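# Reproduce the reference drawing on the paper pad

## Task

Use the markers to reproduce the 'drawing' reference image on the paper pad. The image covers the entire sheet, and its top edge belongs at the pad's long side farthest from the robot. The scrap strip next to the pad does not count toward the result.

## Robot and tools

Robot: two six-joint arms. left_arm carries a left hand and right_arm a right hand; each hand has little, ring, middle and index fingers plus a thumb that bends and turns. Cameras: cam_high, cam_low, cam_above (fixed), cam_left_wrist and cam_right_wrist (carried). show_instructions displays the reference images, including 'drawing'.

Frames. The scene frame has its origin at table-top height midway between the nominal bases, +z up, +x out over the table, and left_arm on the +y side. Actual bases: left_arm at (-0.032, +0.446, 0) m, right_arm at (-0.044, -0.494, 0) m, both rotated very slightly about z. Fixed cameras and the table use the scene frame. Each arm's hand pose, velocities and offsets use that arm's own base frame, and rotations turn about its Hand target position. The hand point sits 0.05 m in front of the palm, 0.15 m out from the wrist face. Its +z runs along the straight fingers, +y out of the palm, and +x across the palm away from the thumb on the right hand but toward the thumb on the left hand. Fingertips reach 0.06 to 0.07 m past the point along +z. A wrist bracket on the little-finger side can strike objects, and with the fingers level the wrist may hang up to 0.11 m (palm down) below the point.

Row layout (shared by execute_actions and move): one list of 28 numbers covering both arms, each within [-1, 1]. Order: left dx, dy, dz, rx, ry, rz; left little, ring, middle, index, thumb_bend, thumb_turn, force_limit, speed; then the same fourteen for the right arm. dx..rz are an offset, not a pose: a displacement from that arm's Hand target as it stood when the action or move began, along the base axes, where 1.0 equals 0.6 m or 180 degrees; rx, ry, rz form one rotation vector. Finger and thumb numbers are absolute targets, -1 open/straight (thumb_turn -1 beside the palm) to +1 closed (thumb_turn +1 opposite the fingers). force_limit maps -1..+1 to about 0..10 N at the fingertip (0..15 N for the thumb motors); speed rises from near zero at -1 to full at +0.48 and above. No value means 'unchanged': to keep a hand as it is, resend the eight hand numbers from the last executed row; if none was sent yet, use hand_measured plus hand_force_limit and hand_speed. For a gentle grip close with speed at -0.94 or below. A marker about 0.025-0.065 m thick can be held with the thumb turned in front.

execute_actions(actions, cameras): actions is a list of actions, each a table of 1-15 rows, one per 1/30 s step; a shorter table repeats its last row to fill 15 steps. Every row counts from the action's start pose, not the previous row, and each new action starts from the current Hand target, so repeating an offset moves further. All-zero pose numbers re-command the Hand target. Images return only for an empty actions list or when cameras asks.

move(target, speed, blend, stop_force, zero, blocking, cameras): target is one 28-number row or a list of up to 15 rows; every row is an offset from the same starting Hand targets. speed is path top speed in m/s, 0.002 to 3.6 (default 0.25), turns capped at twice that in rad/s; one value or one per target. blend in m rounds corners in a list. stop_force in N (3 to 120, one value for both arms) ends an arm's path when its wrist sensor feels that much push against the motion; use it with slow speeds to touch the paper gently, and leave it out when lifting off. zero (default true) re-zeros before the move; blocking=false returns early but cannot combine with stop_force. The result adds a move: line such as done, off_target, moving, held or fault, plus limits (paced = pose clipped, held = steps withheld). Moves are capped at 10 s.

wait(seconds 0 to 10), stop() brakes a running move, zoom_image(camera, region [x0,y0,x1,y1] pixels, at most 504 each side, newest images only), zero_wrist_force(arm), finished_scene(scene 1) ends the scene irreversibly.

Results: end_effector_position (m) and quat_wxyz per arm in base frame, Hand target (the commanded pose offsets count from), joint positions and torques, Wrist force/torque in the end-effector axes plus a peak line, hand_measured, hand_stopped_by (moving, target, force, stalled, fault) and hand_load_n, all in the motor order above. The hand point often rests slightly short of the Hand target; send the missing distance as an offset.

Cautions: orientation commands are clipped to 32 degrees from the measured one per step. Arms are stiff, so aiming even slightly past a firm surface can trigger a fault: about 150 N net force or a joint torque limit (wrist joints 26.3 N m) halts the arm 10 s. Press the marker lightly and lift before travelling. Keep the arms apart; the clearance check does not always prevent collisions, and hand-to-hand presses can fail the scene. Route around an arm's own base. Don't drop markers, slam, or push anything off the table. Long stretched holds heat motors; at 85 °C the arm brakes for 30-60 s.

Each tool is called by a JSON object that holds its "name" and its "arguments", one argument or row to a line.

Reference images:

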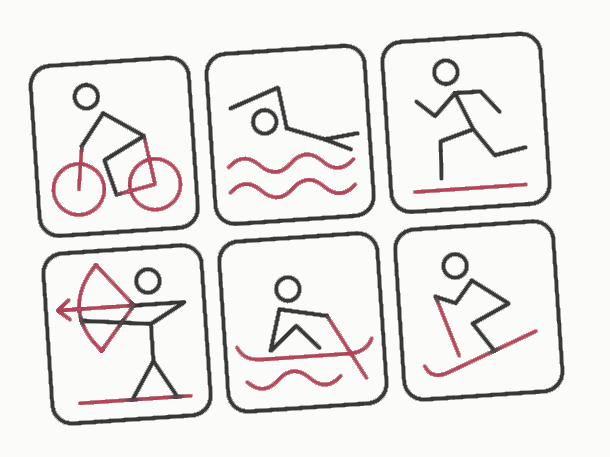

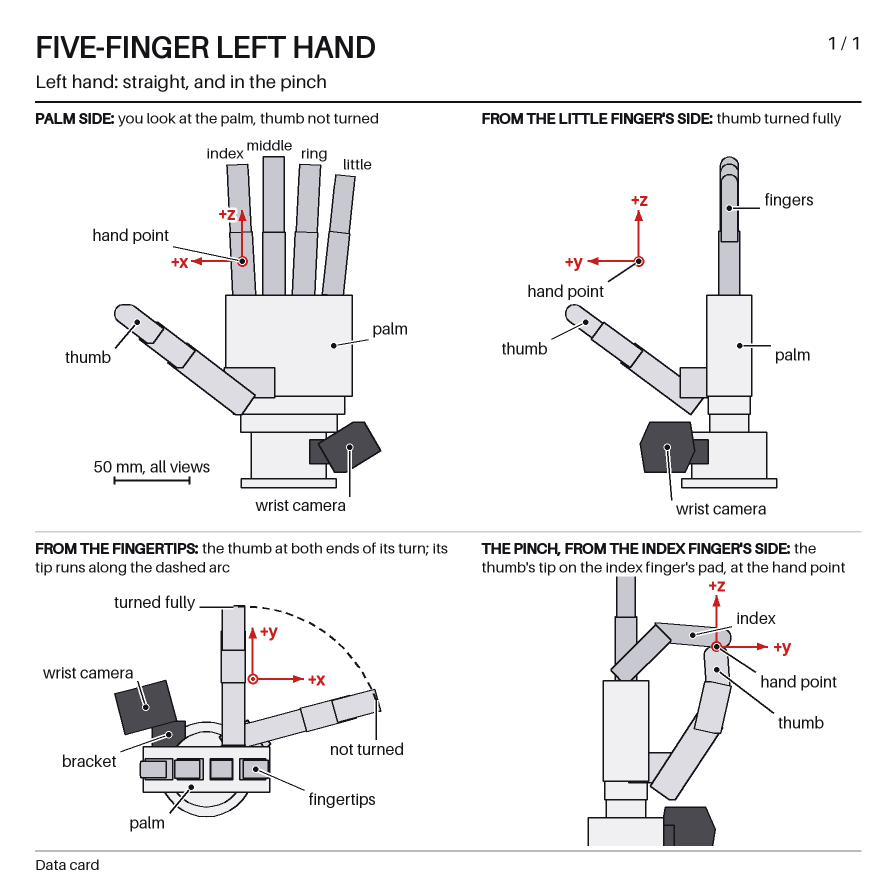

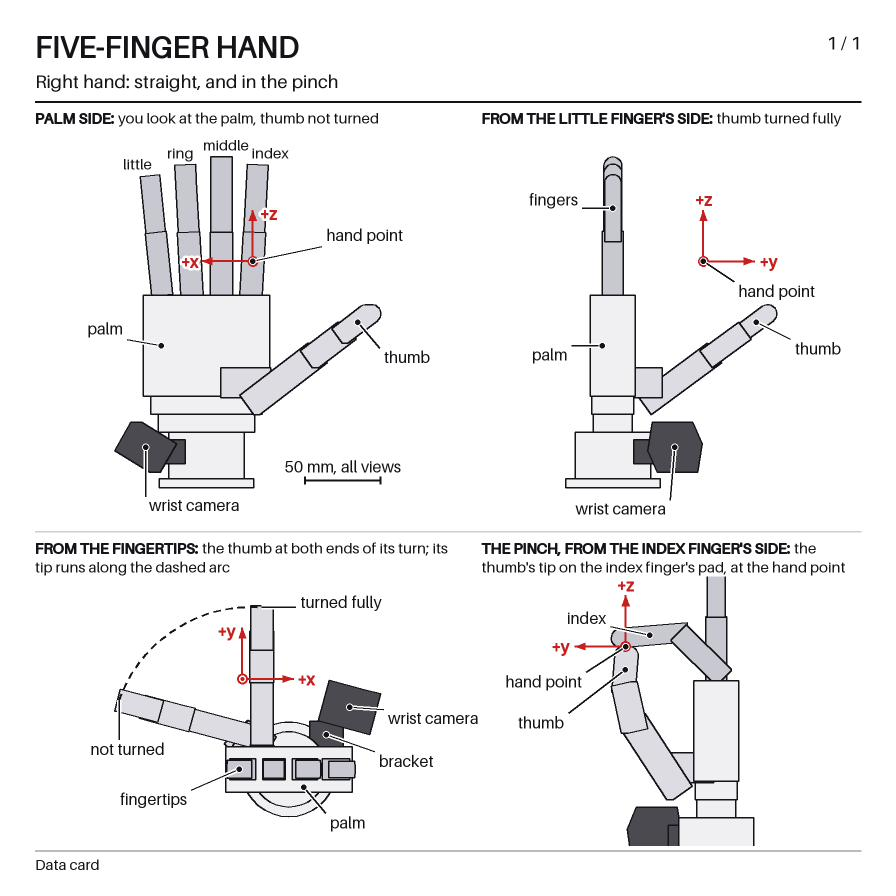

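## Session

{"name": "execute_actions", "arguments": {
  "actions": []
}}

{"name": "show_instructions", "arguments": {

}}

Scene clock: 0.00 s.
left_arm: end_effector_position=(+0.3765, +0.1653, +0.2147) hand_measured=(-1.000, -1.000, -1.000, -1.000, -1.000, -1.000) hand_load_n=(+0.0, +0.0, +0.0, +0.0, +0.0, +0.0) hand_stopped_by=(target, target, target, target, target, target) hand_force_limit=0.00 hand_speed=-0.80 end_effector_quat_wxyz=(+0.001, +0.211, +0.963, +0.169) | right_arm: end_effector_position=(-0.0547, +0.5700, +0.1312) hand_measured=(-1.000, -1.000, -1.000, -1.000, -1.000, -1.000) hand_load_n=(+0.0, +0.0, +0.0, +0.0, +0.0, +0.0) hand_stopped_by=(target, target, target, target, target, target) hand_force_limit=0.00 hand_speed=-0.80 end_effector_quat_wxyz=(-0.526, +0.644, -0.549, +0.083)
Joint positions: left_arm=[3.574 -1.724 -1.762 2.129 -1.838 -0.678] | right_arm=[1.68 -1.228 1.81 0.122 2.41 -2.029]
Joint velocities: within noise
Joint torques (N m): no reading
Wrist force (N): no reading
Wrist torque (N m): no reading
Wrist force, peak (N): no reading
Hand target: left_arm +0.3765, +0.1653, +0.2147; +0.001, +0.211, +0.963, +0.169 | right_arm -0.0547, +0.5700, +0.1312; -0.526, +0.644, -0.549, +0.083

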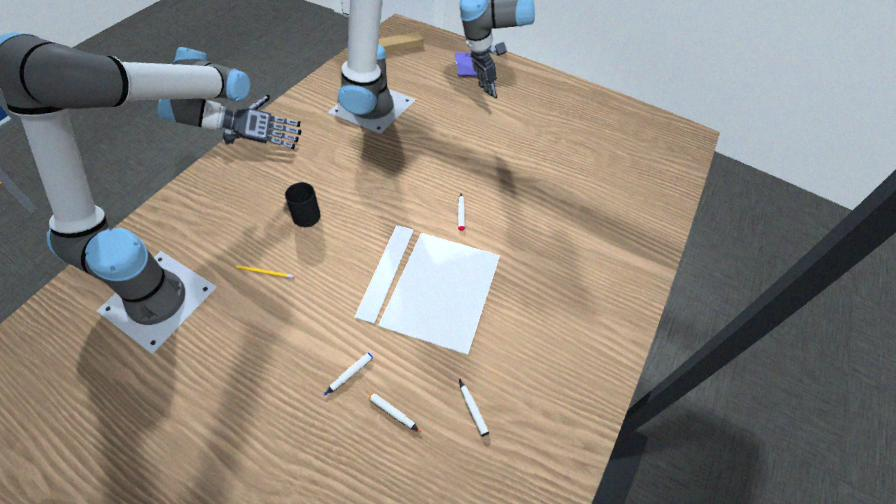

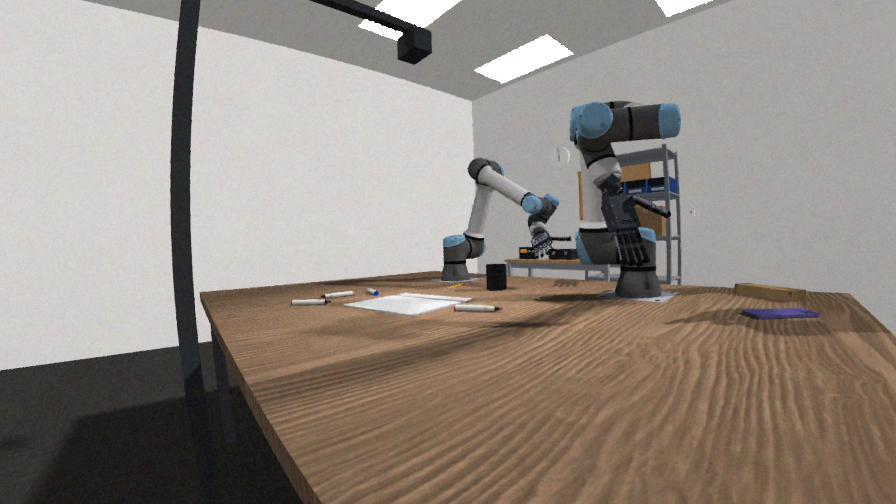

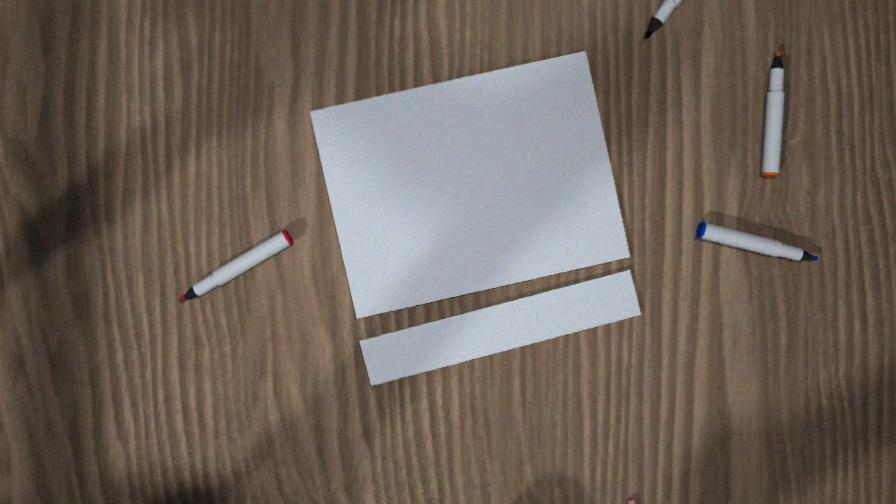

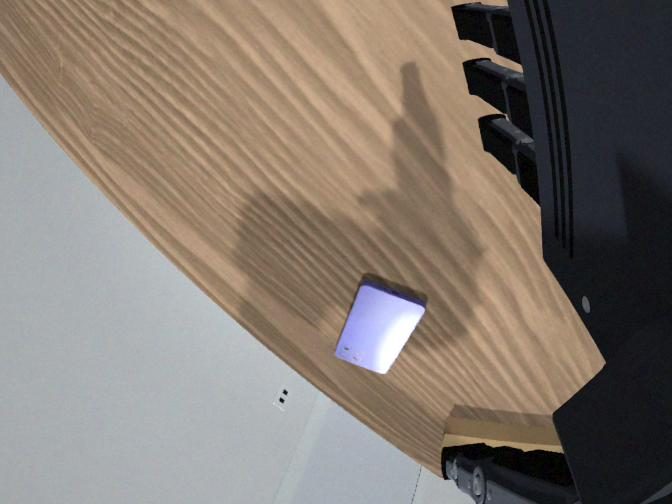

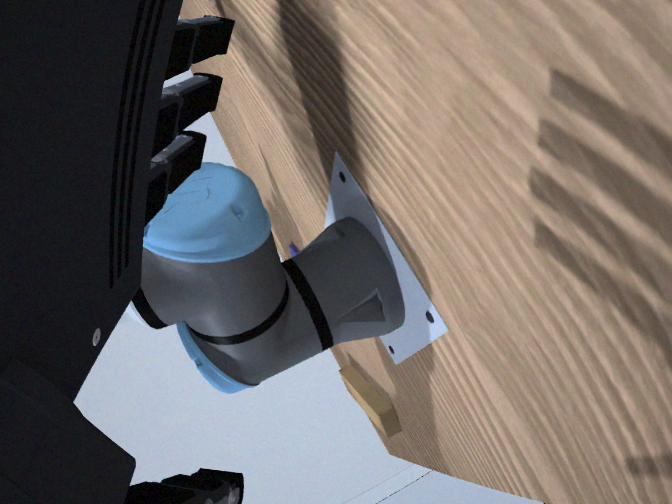

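Reference images for this scene: drawing, FIVE-FINGER LEFT HAND page 1, FIVE-FINGER HAND page 1.

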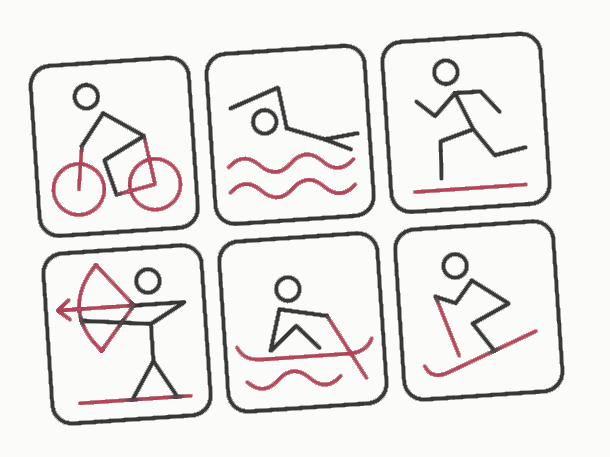

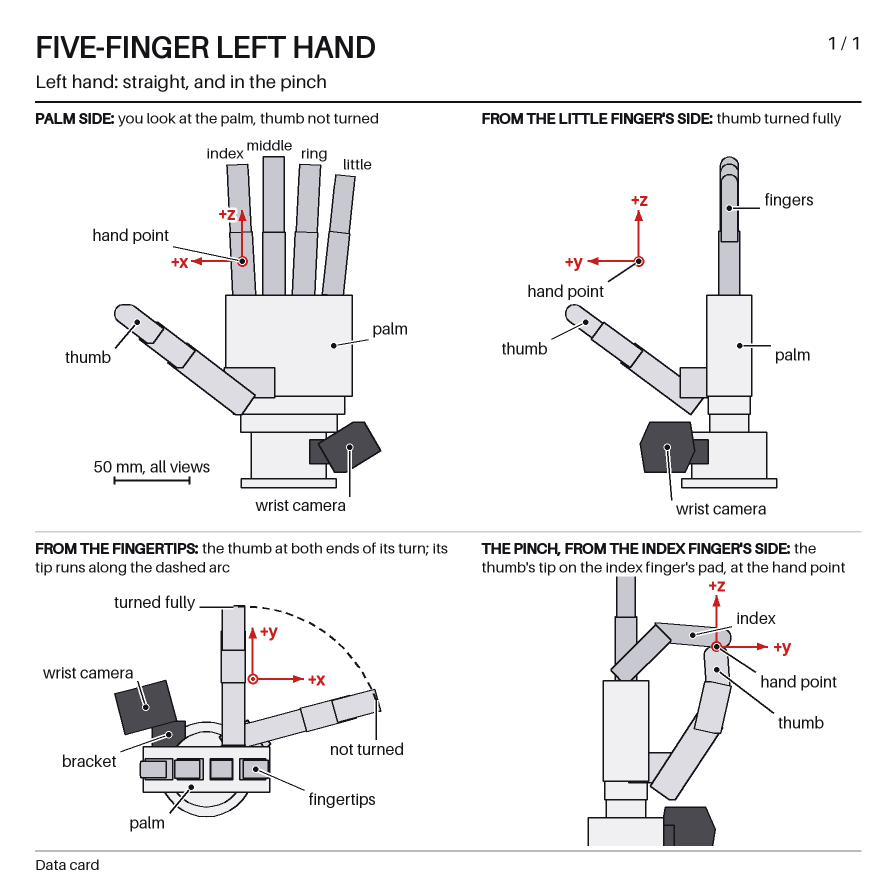

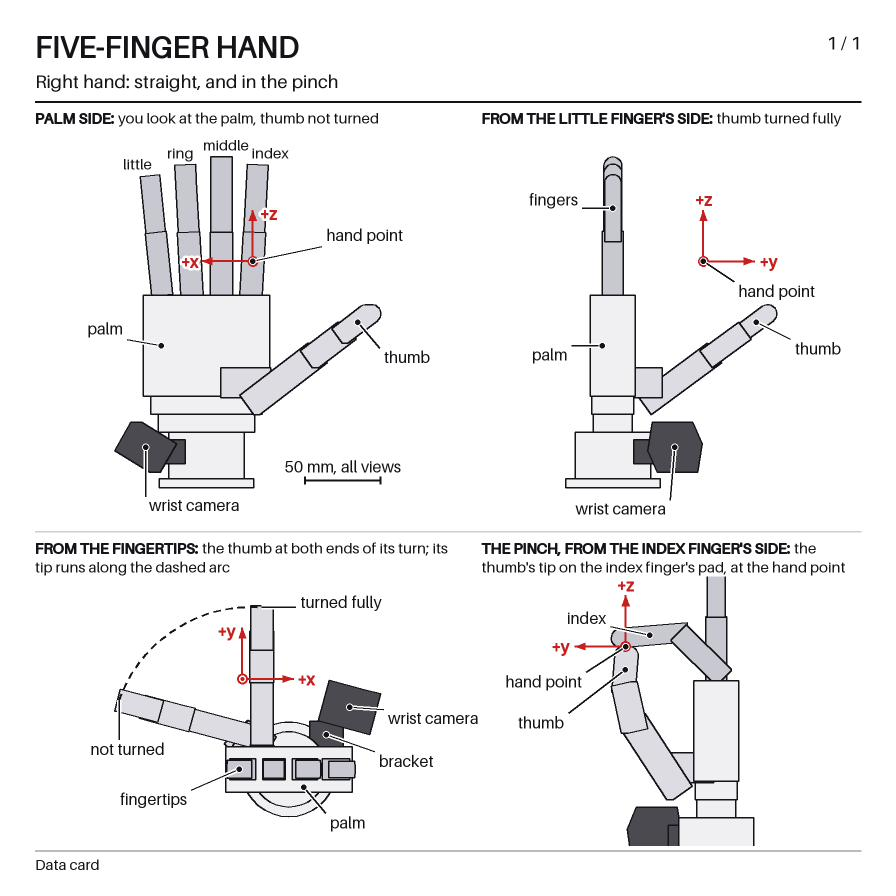

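{"name": "zoom_image", "arguments": {
  "camera": "cam_above",
  "region": [600, 0, 896, 300]
}}

{"name": "zoom_image", "arguments": {
  "camera": "cam_above",
  "region": [150, 200, 350, 320]
}}

{"name": "zoom_image", "arguments": {
  "camera": "cam_high",
  "region": [220, 160, 540, 480]
}}

Scaled by 1.680.

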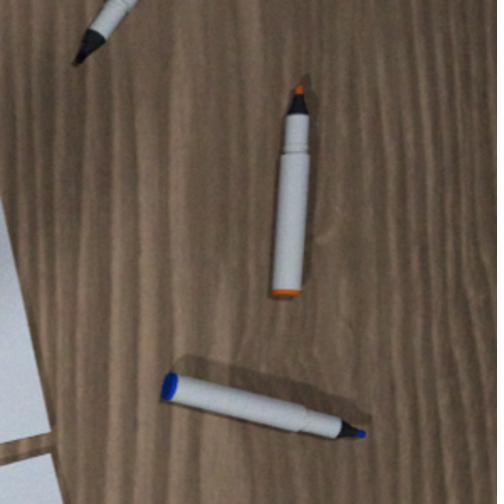

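Scaled by 2.520.

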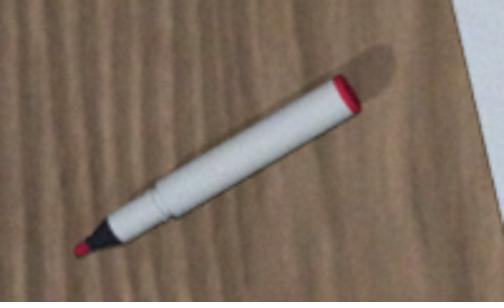

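Scaled by 1.575.

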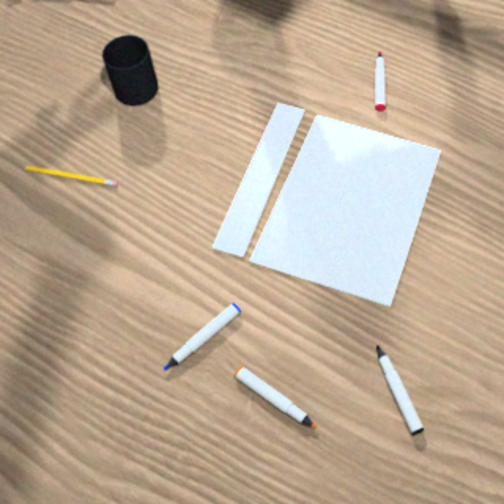

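{"name": "move", "arguments": {
  "target": [
    [0,0,0,0,0,0,-1,-1,-1,-1,-1,-1,0,-0.8,0,0,0.33,0,0,0,-1,-1,-0.2,-0.2,-0.3,1,0,0],
    [0,0,0,0,0,0,-1,-1,-1,-1,-1,-1,0,-0.8,0.8417,-0.2833,0.33,-0.1252,-0.0954,0.1405,-1,-1,-0.2,-0.2,-0.3,1,0,0]
  ],
  "blend": [0.05,0],
  "speed": 0.3,
  "cameras": ["cam_high","cam_right_wrist"]
}}

Scene clock: 23.60 s.
left_arm: end_effector_position=(+0.3765, +0.1653, +0.2147) hand_measured=(-1.000, -1.000, -1.000, -1.000, -1.000, -1.000) hand_load_n=(+0.0, +0.0, +0.0, +0.0, +0.0, +0.0) hand_stopped_by=(target, target, target, target, target, target) hand_force_limit=0.00 hand_speed=-0.80 end_effector_quat_wxyz=(+0.001, +0.211, +0.963, +0.169) | right_arm: end_effector_position=(+0.4502, +0.4001, +0.3292) hand_measured=(-1.000, -1.000, -0.200, -0.200, -0.300, +1.000) hand_load_n=(+0.0, +0.0, +0.0, +0.0, +0.0, +0.0) hand_stopped_by=(target, target, target, target, target, target) hand_force_limit=0.00 hand_speed=0.00 end_effector_quat_wxyz=(-0.472, +0.818, -0.286, +0.165)
Joint positions: left_arm=[3.574 -1.724 -1.762 2.129 -1.838 -0.678] | right_arm=[0.264 -1.398 1.382 0.638 1.032 -3.494]
Joint torques (N m): left_arm=[-0.14 25.66 16.64 -2.14 -0.49 -0.11] | right_arm=[-8.86 -22.86 -27.07 -0.39 -1.76 -1.74]
Wrist force (N): left_arm=[0.1 0.3 -0.3] | right_arm=[-1.6 -0.7 1.0]
Wrist torque (N m): left_arm=[0.06 -0.01 -0.01] | right_arm=[-0.23 0.13 -0.25]
Wrist force, peak (N): left_arm=[0.3 -0.1 -0.4] | right_arm=[-2.2 -0.3 1.3]
Hand target: left_arm +0.3765, +0.1653, +0.2147; +0.001, +0.211, +0.963, +0.169 | right_arm +0.4503, +0.4001, +0.3292; -0.472, +0.818, -0.286, +0.165
Off the commanded pose: left_arm 0.000 m, 0 deg | right_arm 0.000 m, 0 deg.
move: done
camera_calibration:
cam_right_wrist: T_world_to_cam=[[-0.0616211, -0.570762, -0.8188, 0.520737], [-0.997164, 0.0707149, 0.025751, 0.414297], [0.0432036, 0.818065, -0.573501, -0.0448203], [0, 0, 0, 1]] pos_world=[0.447146, 0.304586, 0.390006]
Images, in order (width x height): cam_high 896x504, cam_right_wrist 672x504.

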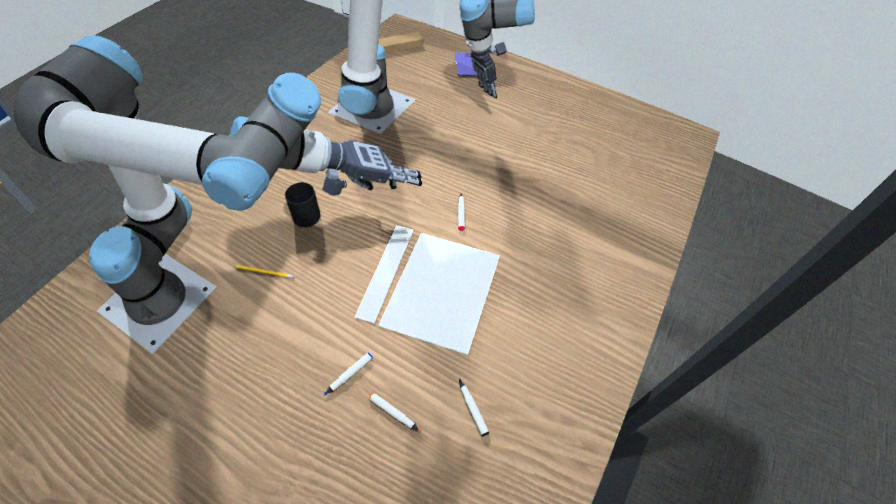

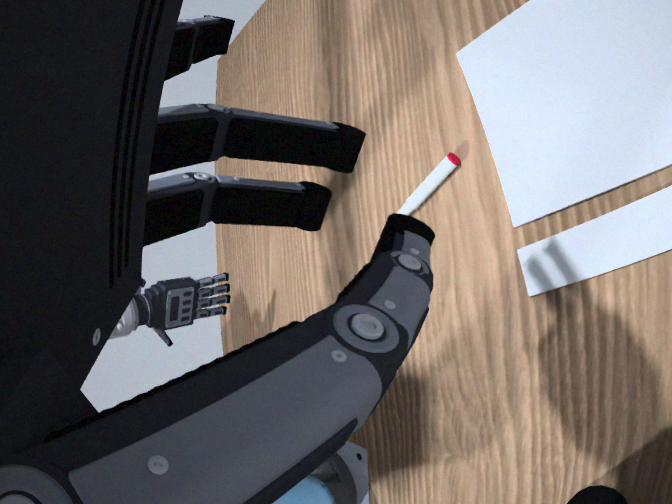

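{"name": "move", "arguments": {
  "target": [0,0,0,0,0,0,-1,-1,-1,-1,-1,-1,0,-0.8,0.1547,0.4238,-0.3487,0,0,-0.1344,-1,-1,-0.2,-0.2,-0.3,1,0,0],
  "cameras": ["cam_above","cam_high","cam_right_wrist","cam_low"]
}}

Scene clock: 26.60 s.
left_arm: end_effector_position=(+0.3765, +0.1653, +0.2147) hand_measured=(-1.000, -1.000, -1.000, -1.000, -1.000, -1.000) hand_load_n=(+0.0, +0.0, +0.0, +0.0, +0.0, +0.0) hand_stopped_by=(target, target, target, target, target, target) hand_force_limit=0.00 hand_speed=-0.80 end_effector_quat_wxyz=(+0.001, +0.211, +0.963, +0.169) | right_arm: end_effector_position=(+0.5431, +0.6543, +0.1200) hand_measured=(-1.000, -1.000, -0.200, -0.200, -0.300, +1.000) hand_load_n=(+0.0, +0.0, +0.0, +0.0, +0.0, +0.0) hand_stopped_by=(target, target, target, target, target, target) hand_force_limit=0.00 hand_speed=0.00 end_effector_quat_wxyz=(-0.427, +0.740, -0.451, +0.260)
Joint positions: left_arm=[3.574 -1.724 -1.762 2.129 -1.838 -0.678] | right_arm=[0.744 -0.724 0.88 0.383 1.802 -3.005]
Joint torques (N m): left_arm=[-0.24 25.43 17.17 -2.12 -0.65 -0.12] | right_arm=[-7.83 -46.41 -28.03 -1.34 1.25 0.53]
Wrist force (N): left_arm=[-0.3 0.3 -0.3] | right_arm=[-1.4 -0.6 1.1]
Wrist torque (N m): left_arm=[0.06 0.03 -0.03] | right_arm=[-0.24 0.08 0.02]
Wrist force, peak (N): left_arm=[-0.4 -0.4 -0.2] | right_arm=[-2.6 0.5 2.8]
Hand target: left_arm +0.3765, +0.1653, +0.2147; +0.001, +0.211, +0.963, +0.169 | right_arm +0.5432, +0.6543, +0.1200; -0.427, +0.740, -0.451, +0.260
Off the commanded pose: left_arm 0.000 m, 0 deg | right_arm 0.000 m, 0 deg.
move: done
camera_calibration:
cam_right_wrist: T_world_to_cam=[[-0.289977, -0.49556, -0.818739, 0.575073], [-0.880701, 0.472978, 0.025643, 0.167888], [0.374538, 0.728501, -0.573593, -0.49813], [0, 0, 0, 1]] pos_world=[0.501186, 0.568464, 0.180806]
Images, in order (width x height): cam_high 896x504, cam_low 896x504, cam_above 896x504, cam_right_wrist 672x504.

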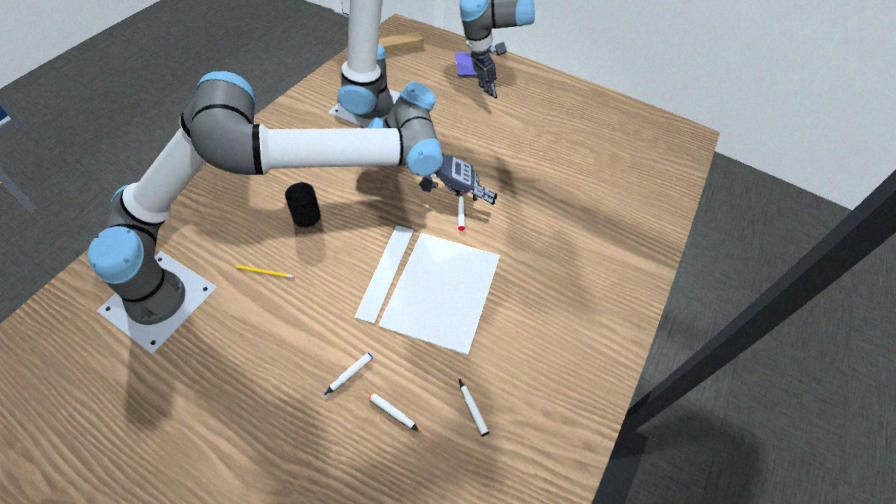

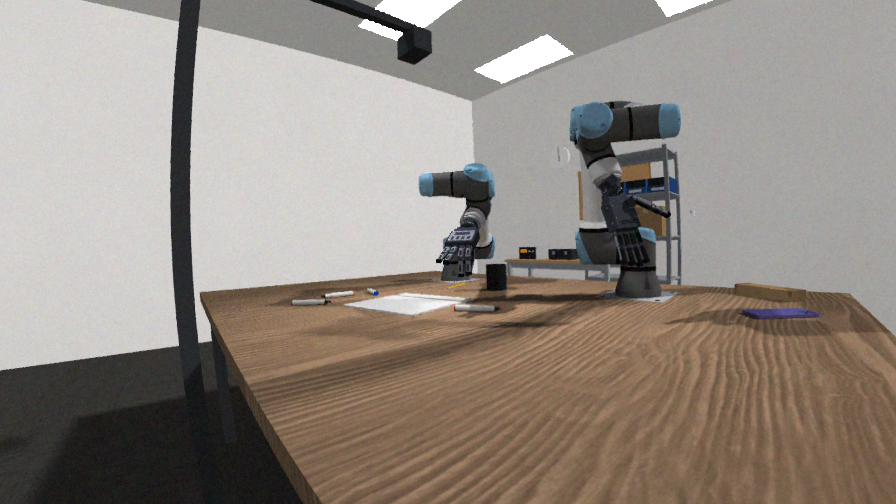

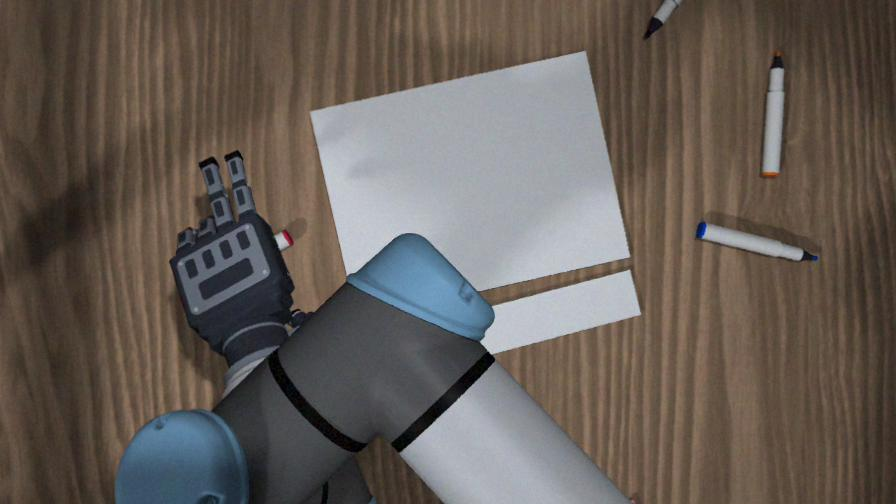

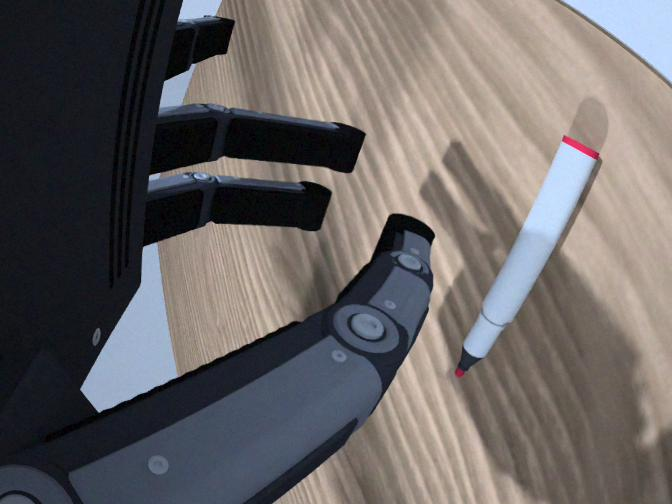

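{"name": "move", "arguments": {
  "target": [0,0,0,0,0,0,-1,-1,-1,-1,-1,-1,0,-0.8,-0.0043,0.0012,-0.1,0.0254,-0.0494,0,-1,-1,-0.2,-0.2,-0.15,1,0,0],
  "cameras": ["cam_high","cam_right_wrist","cam_low","cam_above"]
}}

{"name": "zoom_image", "arguments": {
  "camera": "cam_right_wrist",
  "region": [200, 100, 600, 400]
}}

{"name": "zoom_image", "arguments": {
  "camera": "cam_low",
  "region": [400, 240, 560, 330]
}}

Scene clock: 32.47 s.
left_arm: end_effector_position=(+0.3765, +0.1653, +0.2147) hand_measured=(-1.000, -1.000, -1.000, -1.000, -1.000, -1.000) hand_load_n=(+0.0, +0.0, +0.0, +0.0, -0.5, +0.0) hand_stopped_by=(target, target, target, target, target, target) hand_force_limit=0.00 hand_speed=-0.80 end_effector_quat_wxyz=(+0.001, +0.211, +0.963, +0.169) | right_arm: end_effector_position=(+0.5405, +0.6551, +0.0601) hand_measured=(-1.000, -1.000, -0.200, -0.200, -0.150, +1.000) hand_load_n=(+0.0, +0.0, +0.0, +0.0, +0.0, +0.0) hand_stopped_by=(target, target, target, target, target, target) hand_force_limit=0.00 hand_speed=0.00 end_effector_quat_wxyz=(-0.490, +0.700, -0.426, +0.298) end_effector_velocity=(+0.001, +0.000, -0.001) end_effector_angular_velocity=(+0.002, -0.002, -0.001)
Joint positions: left_arm=[3.574 -1.724 -1.762 2.129 -1.838 -0.678] | right_arm=[0.759 -0.766 1.19 -0.062 1.836 -3.042]
Joint velocities: left_arm=[within noise] | right_arm=[-0.001 0 0.003 -0.006 0 0]
Joint torques (N m): left_arm=[-0.59 24.86 17.5 -1.95 -0.57 -0.11] | right_arm=[-11.65 -46.8 -14.34 -2.55 -0.5 1.91]
Wrist force (N): left_arm=[-0.1 0.1 -0.2] | right_arm=[-1.8 -0.7 0.8]
Wrist torque (N m): left_arm=[0.02 0.01 0.00] | right_arm=[-0.22 0.12 -0.11]
Wrist force, peak (N): left_arm=[0.1 -0.1 -0.6] | right_arm=[-1.5 -2.1 0.5]
Hand target: left_arm +0.3765, +0.1653, +0.2147; +0.001, +0.211, +0.963, +0.169 | right_arm +0.5406, +0.6551, +0.0600; -0.490, +0.700, -0.426, +0.298
Off the commanded pose: left_arm 0.000 m, 0 deg | right_arm 0.000 m, 0 deg.
move: done
camera_calibration:
cam_right_wrist: T_world_to_cam=[[-0.157097, -0.427065, -0.89047, 0.413215], [-0.877019, 0.474875, -0.0730237, 0.169472], [0.454047, 0.769487, -0.449145, -0.609456], [0, 0, 0, 1]] pos_world=[0.490267, 0.56496, 0.106596]
Images, in order (width x height): cam_high 896x504, cam_low 896x504, cam_above 896x504, cam_right_wrist 672x504.

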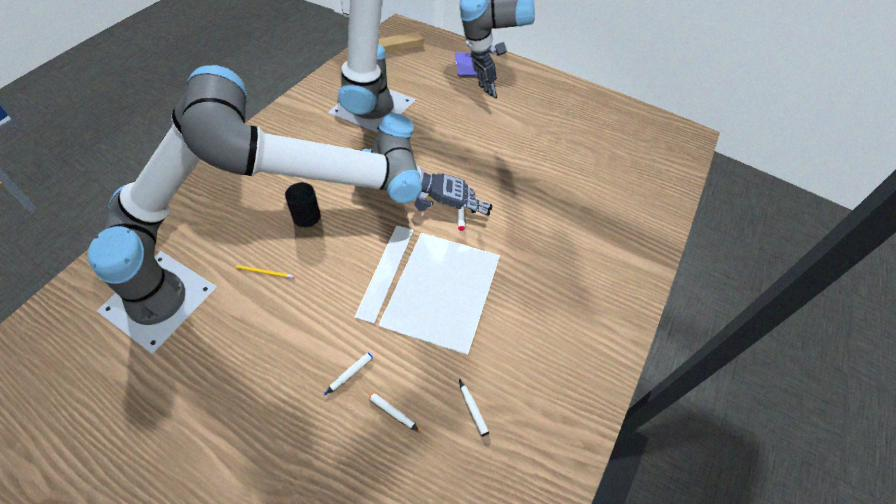

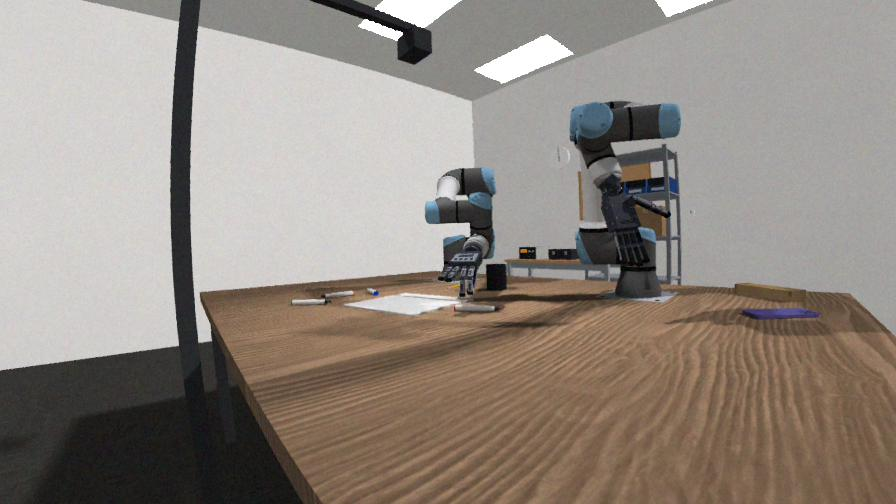

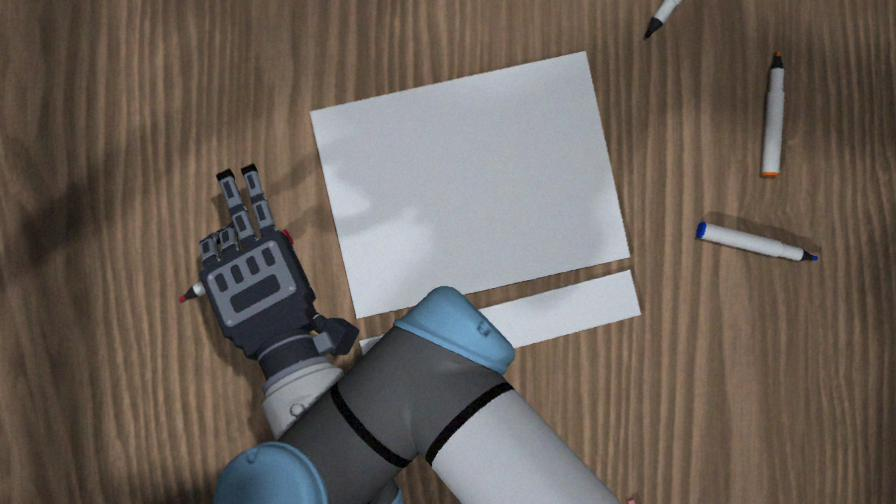

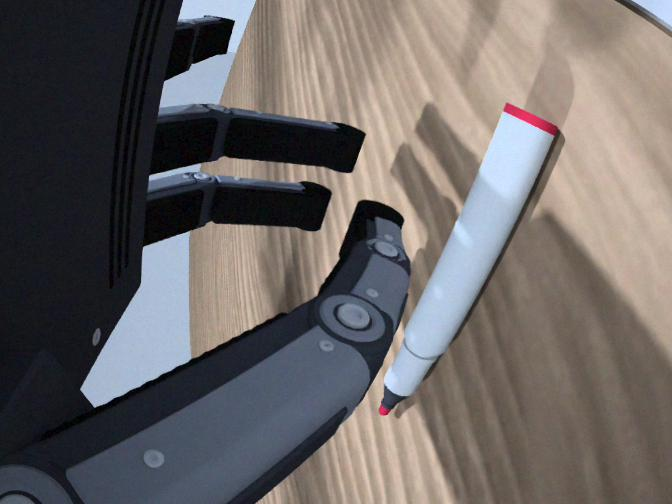

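Scaled by 1.260 from the camera's 672x504 image, which has a finer 960x720 frame.

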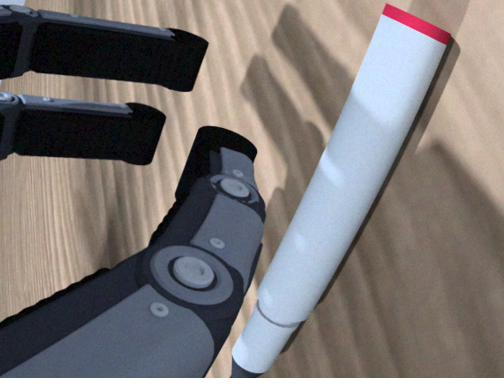

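Scaled by 3.150.

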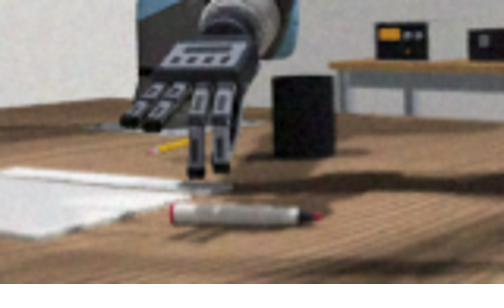

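{"name": "move", "arguments": {
  "target": [0,0,0,0,0,0,-1,-1,-1,-1,-1,-1,0,-0.8,-0.0008,0,-0.0758,0,0,0.003,-1,-1,-0.2,-0.2,-0.15,1,0,0],
  "speed": 0.06,
  "stop_force": 5,
  "cameras": ["cam_right_wrist","cam_low","cam_above"]
}}

{"name": "zoom_image", "arguments": {
  "camera": "cam_low",
  "region": [420, 250, 540, 330]
}}

Scene clock: 36.27 s.
left_arm: end_effector_position=(+0.3765, +0.1653, +0.2147) hand_measured=(-1.000, -1.000, -1.000, -1.000, -1.000, -1.000) hand_load_n=(+0.0, +0.0, +0.0, +0.0, +0.0, +0.0) hand_stopped_by=(target, target, target, target, target, target) hand_force_limit=0.00 hand_speed=-0.80 end_effector_quat_wxyz=(+0.001, +0.211, +0.963, +0.169) | right_arm: end_effector_position=(+0.5401, +0.6551, +0.0140) hand_measured=(-1.000, -1.000, -0.200, -0.200, -0.150, +1.000) hand_load_n=(+0.0, +0.0, -1.0, +0.0, +0.0, +0.0) hand_stopped_by=(target, target, target, target, target, target) hand_force_limit=0.00 hand_speed=0.00 end_effector_quat_wxyz=(-0.491, +0.702, -0.423, +0.296)
Joint positions: left_arm=[3.574 -1.724 -1.762 2.129 -1.838 -0.678] | right_arm=[0.757 -0.716 1.227 -0.15 1.825 -3.047]
Joint torques (N m): left_arm=[-0.94 25.46 17.43 -2.3 -0.65 -0.19] | right_arm=[-11.63 -46.9 -15.04 -0.37 -1.28 -1.44]
Wrist force (N): left_arm=[-0.2 0.2 0.1] | right_arm=[-0.7 -4.5 -2.8]
Wrist torque (N m): left_arm=[0.02 0.04 -0.02] | right_arm=[-0.03 0.18 -0.06]
Wrist force, peak (N): left_arm=[0.2 0.3 -0.5] | right_arm=[-0.5 -5.1 -3.0]
Hand target: left_arm +0.3765, +0.1653, +0.2147; +0.001, +0.211, +0.963, +0.169 | right_arm +0.5401, +0.6551, +0.0140; -0.491, +0.702, -0.423, +0.296 (not the last commanded pose)
Off the commanded pose: left_arm 0.000 m, 0 deg | right_arm 0.000 m, 0 deg.
move: contact (right_arm)
camera_calibration:
cam_right_wrist: T_world_to_cam=[[-0.152971, -0.428459, -0.890519, 0.370869], [-0.881421, 0.466639, -0.073108, 0.173522], [0.446875, 0.773738, -0.449034, -0.628805], [0, 0, 0, 1]] pos_world=[0.490675, 0.56446, 0.0605962]
Images, in order (width x height): cam_low 896x504, cam_above 896x504, cam_right_wrist 672x504.

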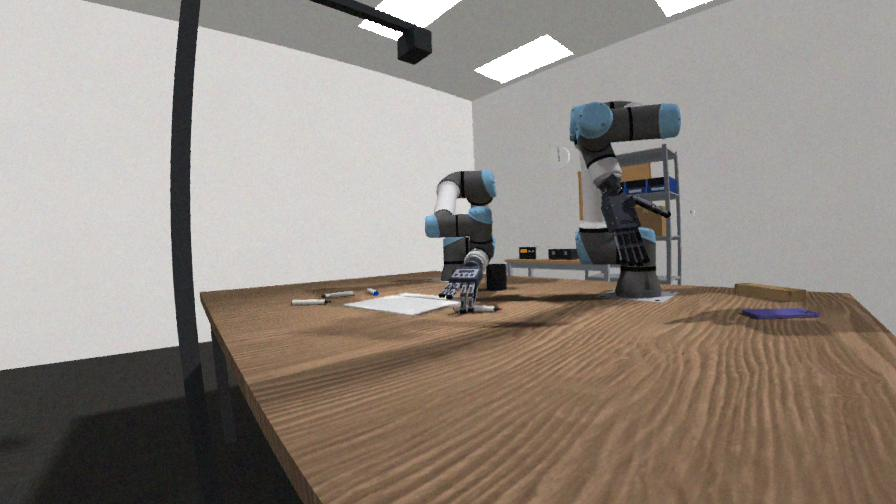

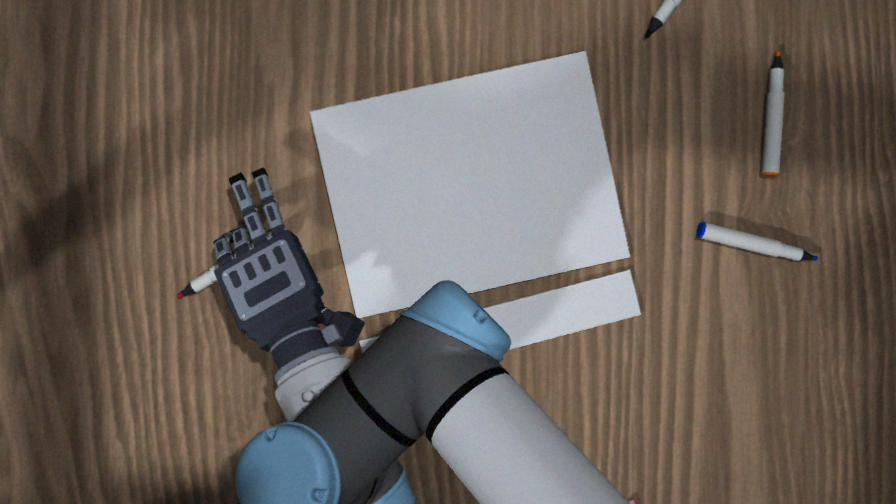

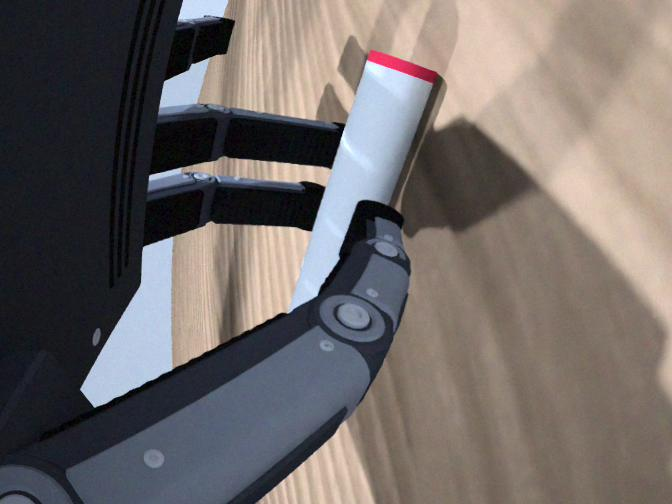

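Scaled by 4.200.

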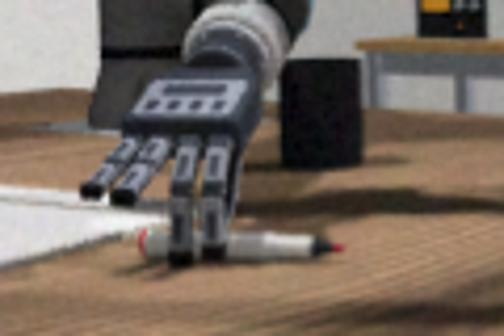

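{"name": "move", "arguments": {
  "target": [0,0,0,0,0,0,-1,-1,-1,-1,-1,-1,0,-0.8,0,0,0.004,0,0,0,-1,-1,-0.2,-0.2,-0.15,1,0,0],
  "speed": 0.05
}}

{"name": "move", "arguments": {
  "target": [0,0,0,0,0,0,-1,-1,-1,-1,-1,-1,0,-0.8,0,0,0,0,0,0,-1,-1,0.4,0.4,-0.15,1,-0.6,-0.94],
  "cameras": ["cam_right_wrist","cam_low","cam_above"]
}}

{"name": "zoom_image", "arguments": {
  "camera": "cam_low",
  "region": [420, 250, 540, 330]
}}

Scene clock: 37.87 s.
left_arm: end_effector_position=(+0.3765, +0.1653, +0.2147) hand_measured=(-1.000, -1.000, -1.000, -1.000, -1.000, -1.000) hand_load_n=(+0.0, +0.0, +0.0, +0.0, +0.0, +0.0) hand_stopped_by=(target, target, target, target, target, target) hand_force_limit=0.00 hand_speed=-0.80 end_effector_quat_wxyz=(+0.001, +0.211, +0.963, +0.169) | right_arm: end_effector_position=(+0.5401, +0.6551, +0.0164) hand_measured=(-1.000, -1.000, -0.200, -0.200, -0.150, +1.000) hand_load_n=(+0.0, +0.0, +0.0, +0.0, +0.0, +0.0) hand_stopped_by=(target, target, target, target, target, target) hand_force_limit=0.00 hand_speed=0.00 end_effector_quat_wxyz=(-0.491, +0.702, -0.423, +0.296)
Joint positions: left_arm=[3.574 -1.724 -1.762 2.129 -1.838 -0.678] | right_arm=[0.757 -0.719 1.226 -0.146 1.825 -3.047]
Joint torques (N m): left_arm=[-0.62 26.28 16.96 -2.11 -0.67 -0.08] | right_arm=[-11.42 -57.37 -24.37 0.43 -1.23 -1.55]
Wrist force (N): left_arm=[0.1 0.2 -0.3] | right_arm=[-1.5 -0.5 0.8]
Wrist torque (N m): left_arm=[0.04 -0.01 0.00] | right_arm=[-0.23 0.11 0.00]
Wrist force, peak (N): left_arm=[0.3 0.0 -0.4] | right_arm=[-0.5 -5.1 -3.2]
Hand target: left_arm +0.3765, +0.1653, +0.2147; +0.001, +0.211, +0.963, +0.169 | right_arm +0.5401, +0.6551, +0.0164; -0.491, +0.702, -0.423, +0.296
Off the commanded pose: left_arm 0.000 m, 0 deg | right_arm 0.000 m, 0 deg.
move: done

Scene clock: 39.37 s.
left_arm: end_effector_position=(+0.3765, +0.1653, +0.2147) hand_measured=(-1.000, -1.000, -1.000, -1.000, -1.000, -1.000) hand_load_n=(+0.0, +0.0, +0.0, +0.0, +0.0, +0.0) hand_stopped_by=(target, target, target, target, target, target) hand_force_limit=0.00 hand_speed=-0.80 end_effector_quat_wxyz=(+0.001, +0.211, +0.963, +0.169) | right_arm: end_effector_position=(+0.5401, +0.6551, +0.0164) hand_measured=(-1.000, -1.000, -0.054, +0.008, -0.150, +1.000) hand_load_n=(+0.0, +0.0, +2.5, +3.5, +1.0, -1.0) hand_stopped_by=(target, target, force, force, target, target) hand_force_limit=-0.60 hand_speed=-0.94 end_effector_quat_wxyz=(-0.491, +0.702, -0.423, +0.296)
Joint positions: left_arm=[3.574 -1.724 -1.762 2.129 -1.838 -0.678] | right_arm=[0.757 -0.719 1.226 -0.146 1.825 -3.047]
Joint torques (N m): left_arm=[-0.5 26.3 17.11 -2.17 -0.53 -0.1] | right_arm=[-10.38 -47.03 -17.32 0.94 -1.07 -1.5]
Wrist force (N): left_arm=[0.2 -0.1 -0.3] | right_arm=[-1.5 -3.0 0.9]
Wrist torque (N m): left_arm=[0.01 -0.03 0.01] | right_arm=[-0.13 0.11 -0.03]
Wrist force, peak (N): left_arm=[0.4 0.0 -0.3] | right_arm=[-1.4 -3.4 1.0]
Hand target: left_arm +0.3765, +0.1653, +0.2147; +0.001, +0.211, +0.963, +0.169 | right_arm +0.5401, +0.6551, +0.0164; -0.491, +0.702, -0.423, +0.296
Off the commanded pose: left_arm 0.000 m, 0 deg | right_arm 0.000 m, 0 deg.
move: done
camera_calibration:
cam_right_wrist: T_world_to_cam=[[-0.152971, -0.428459, -0.890519, 0.373006], [-0.881421, 0.466639, -0.073108, 0.173698], [0.446875, 0.773738, -0.449034, -0.627727], [0, 0, 0, 1]] pos_world=[0.490675, 0.56446, 0.0629962]
Images, in order (width x height): cam_low 896x504, cam_above 896x504, cam_right_wrist 672x504.

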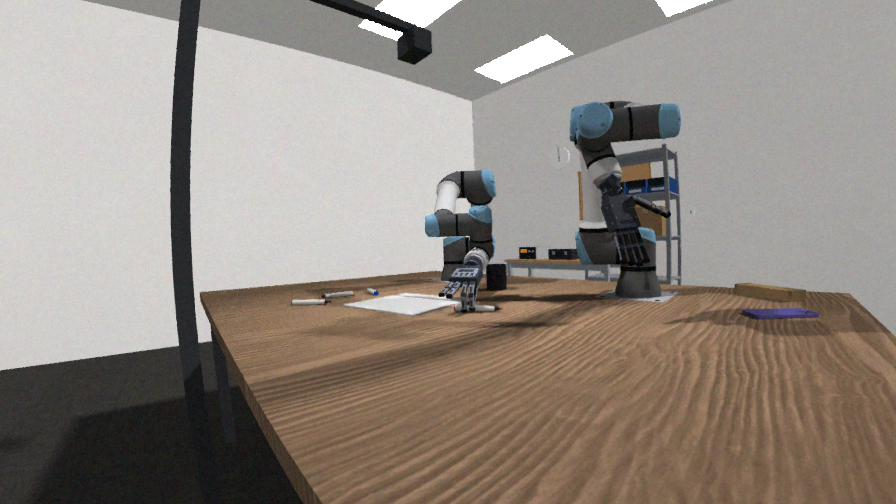

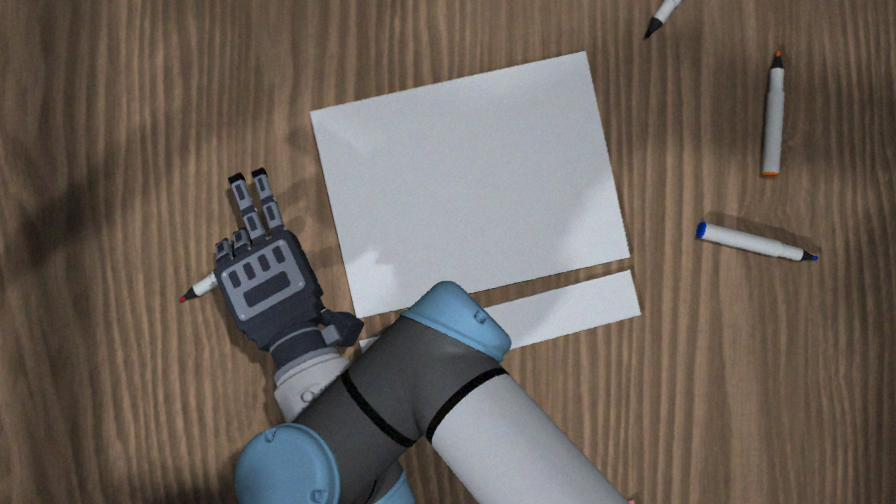

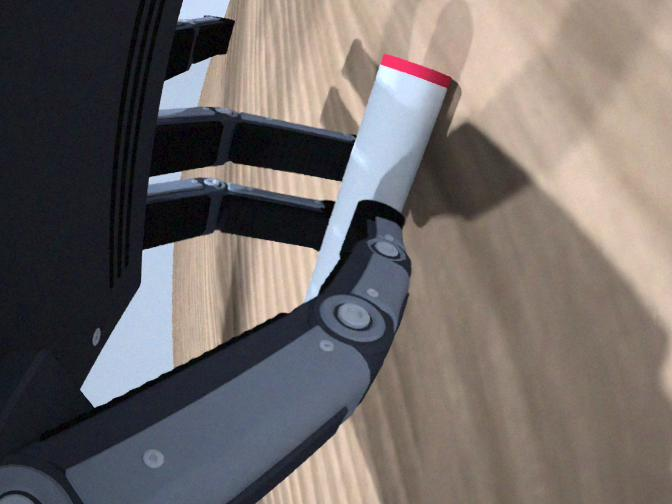

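Scaled by 4.200.

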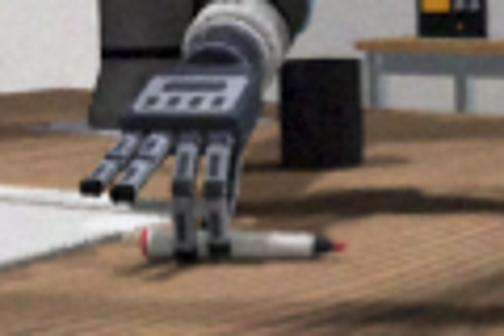

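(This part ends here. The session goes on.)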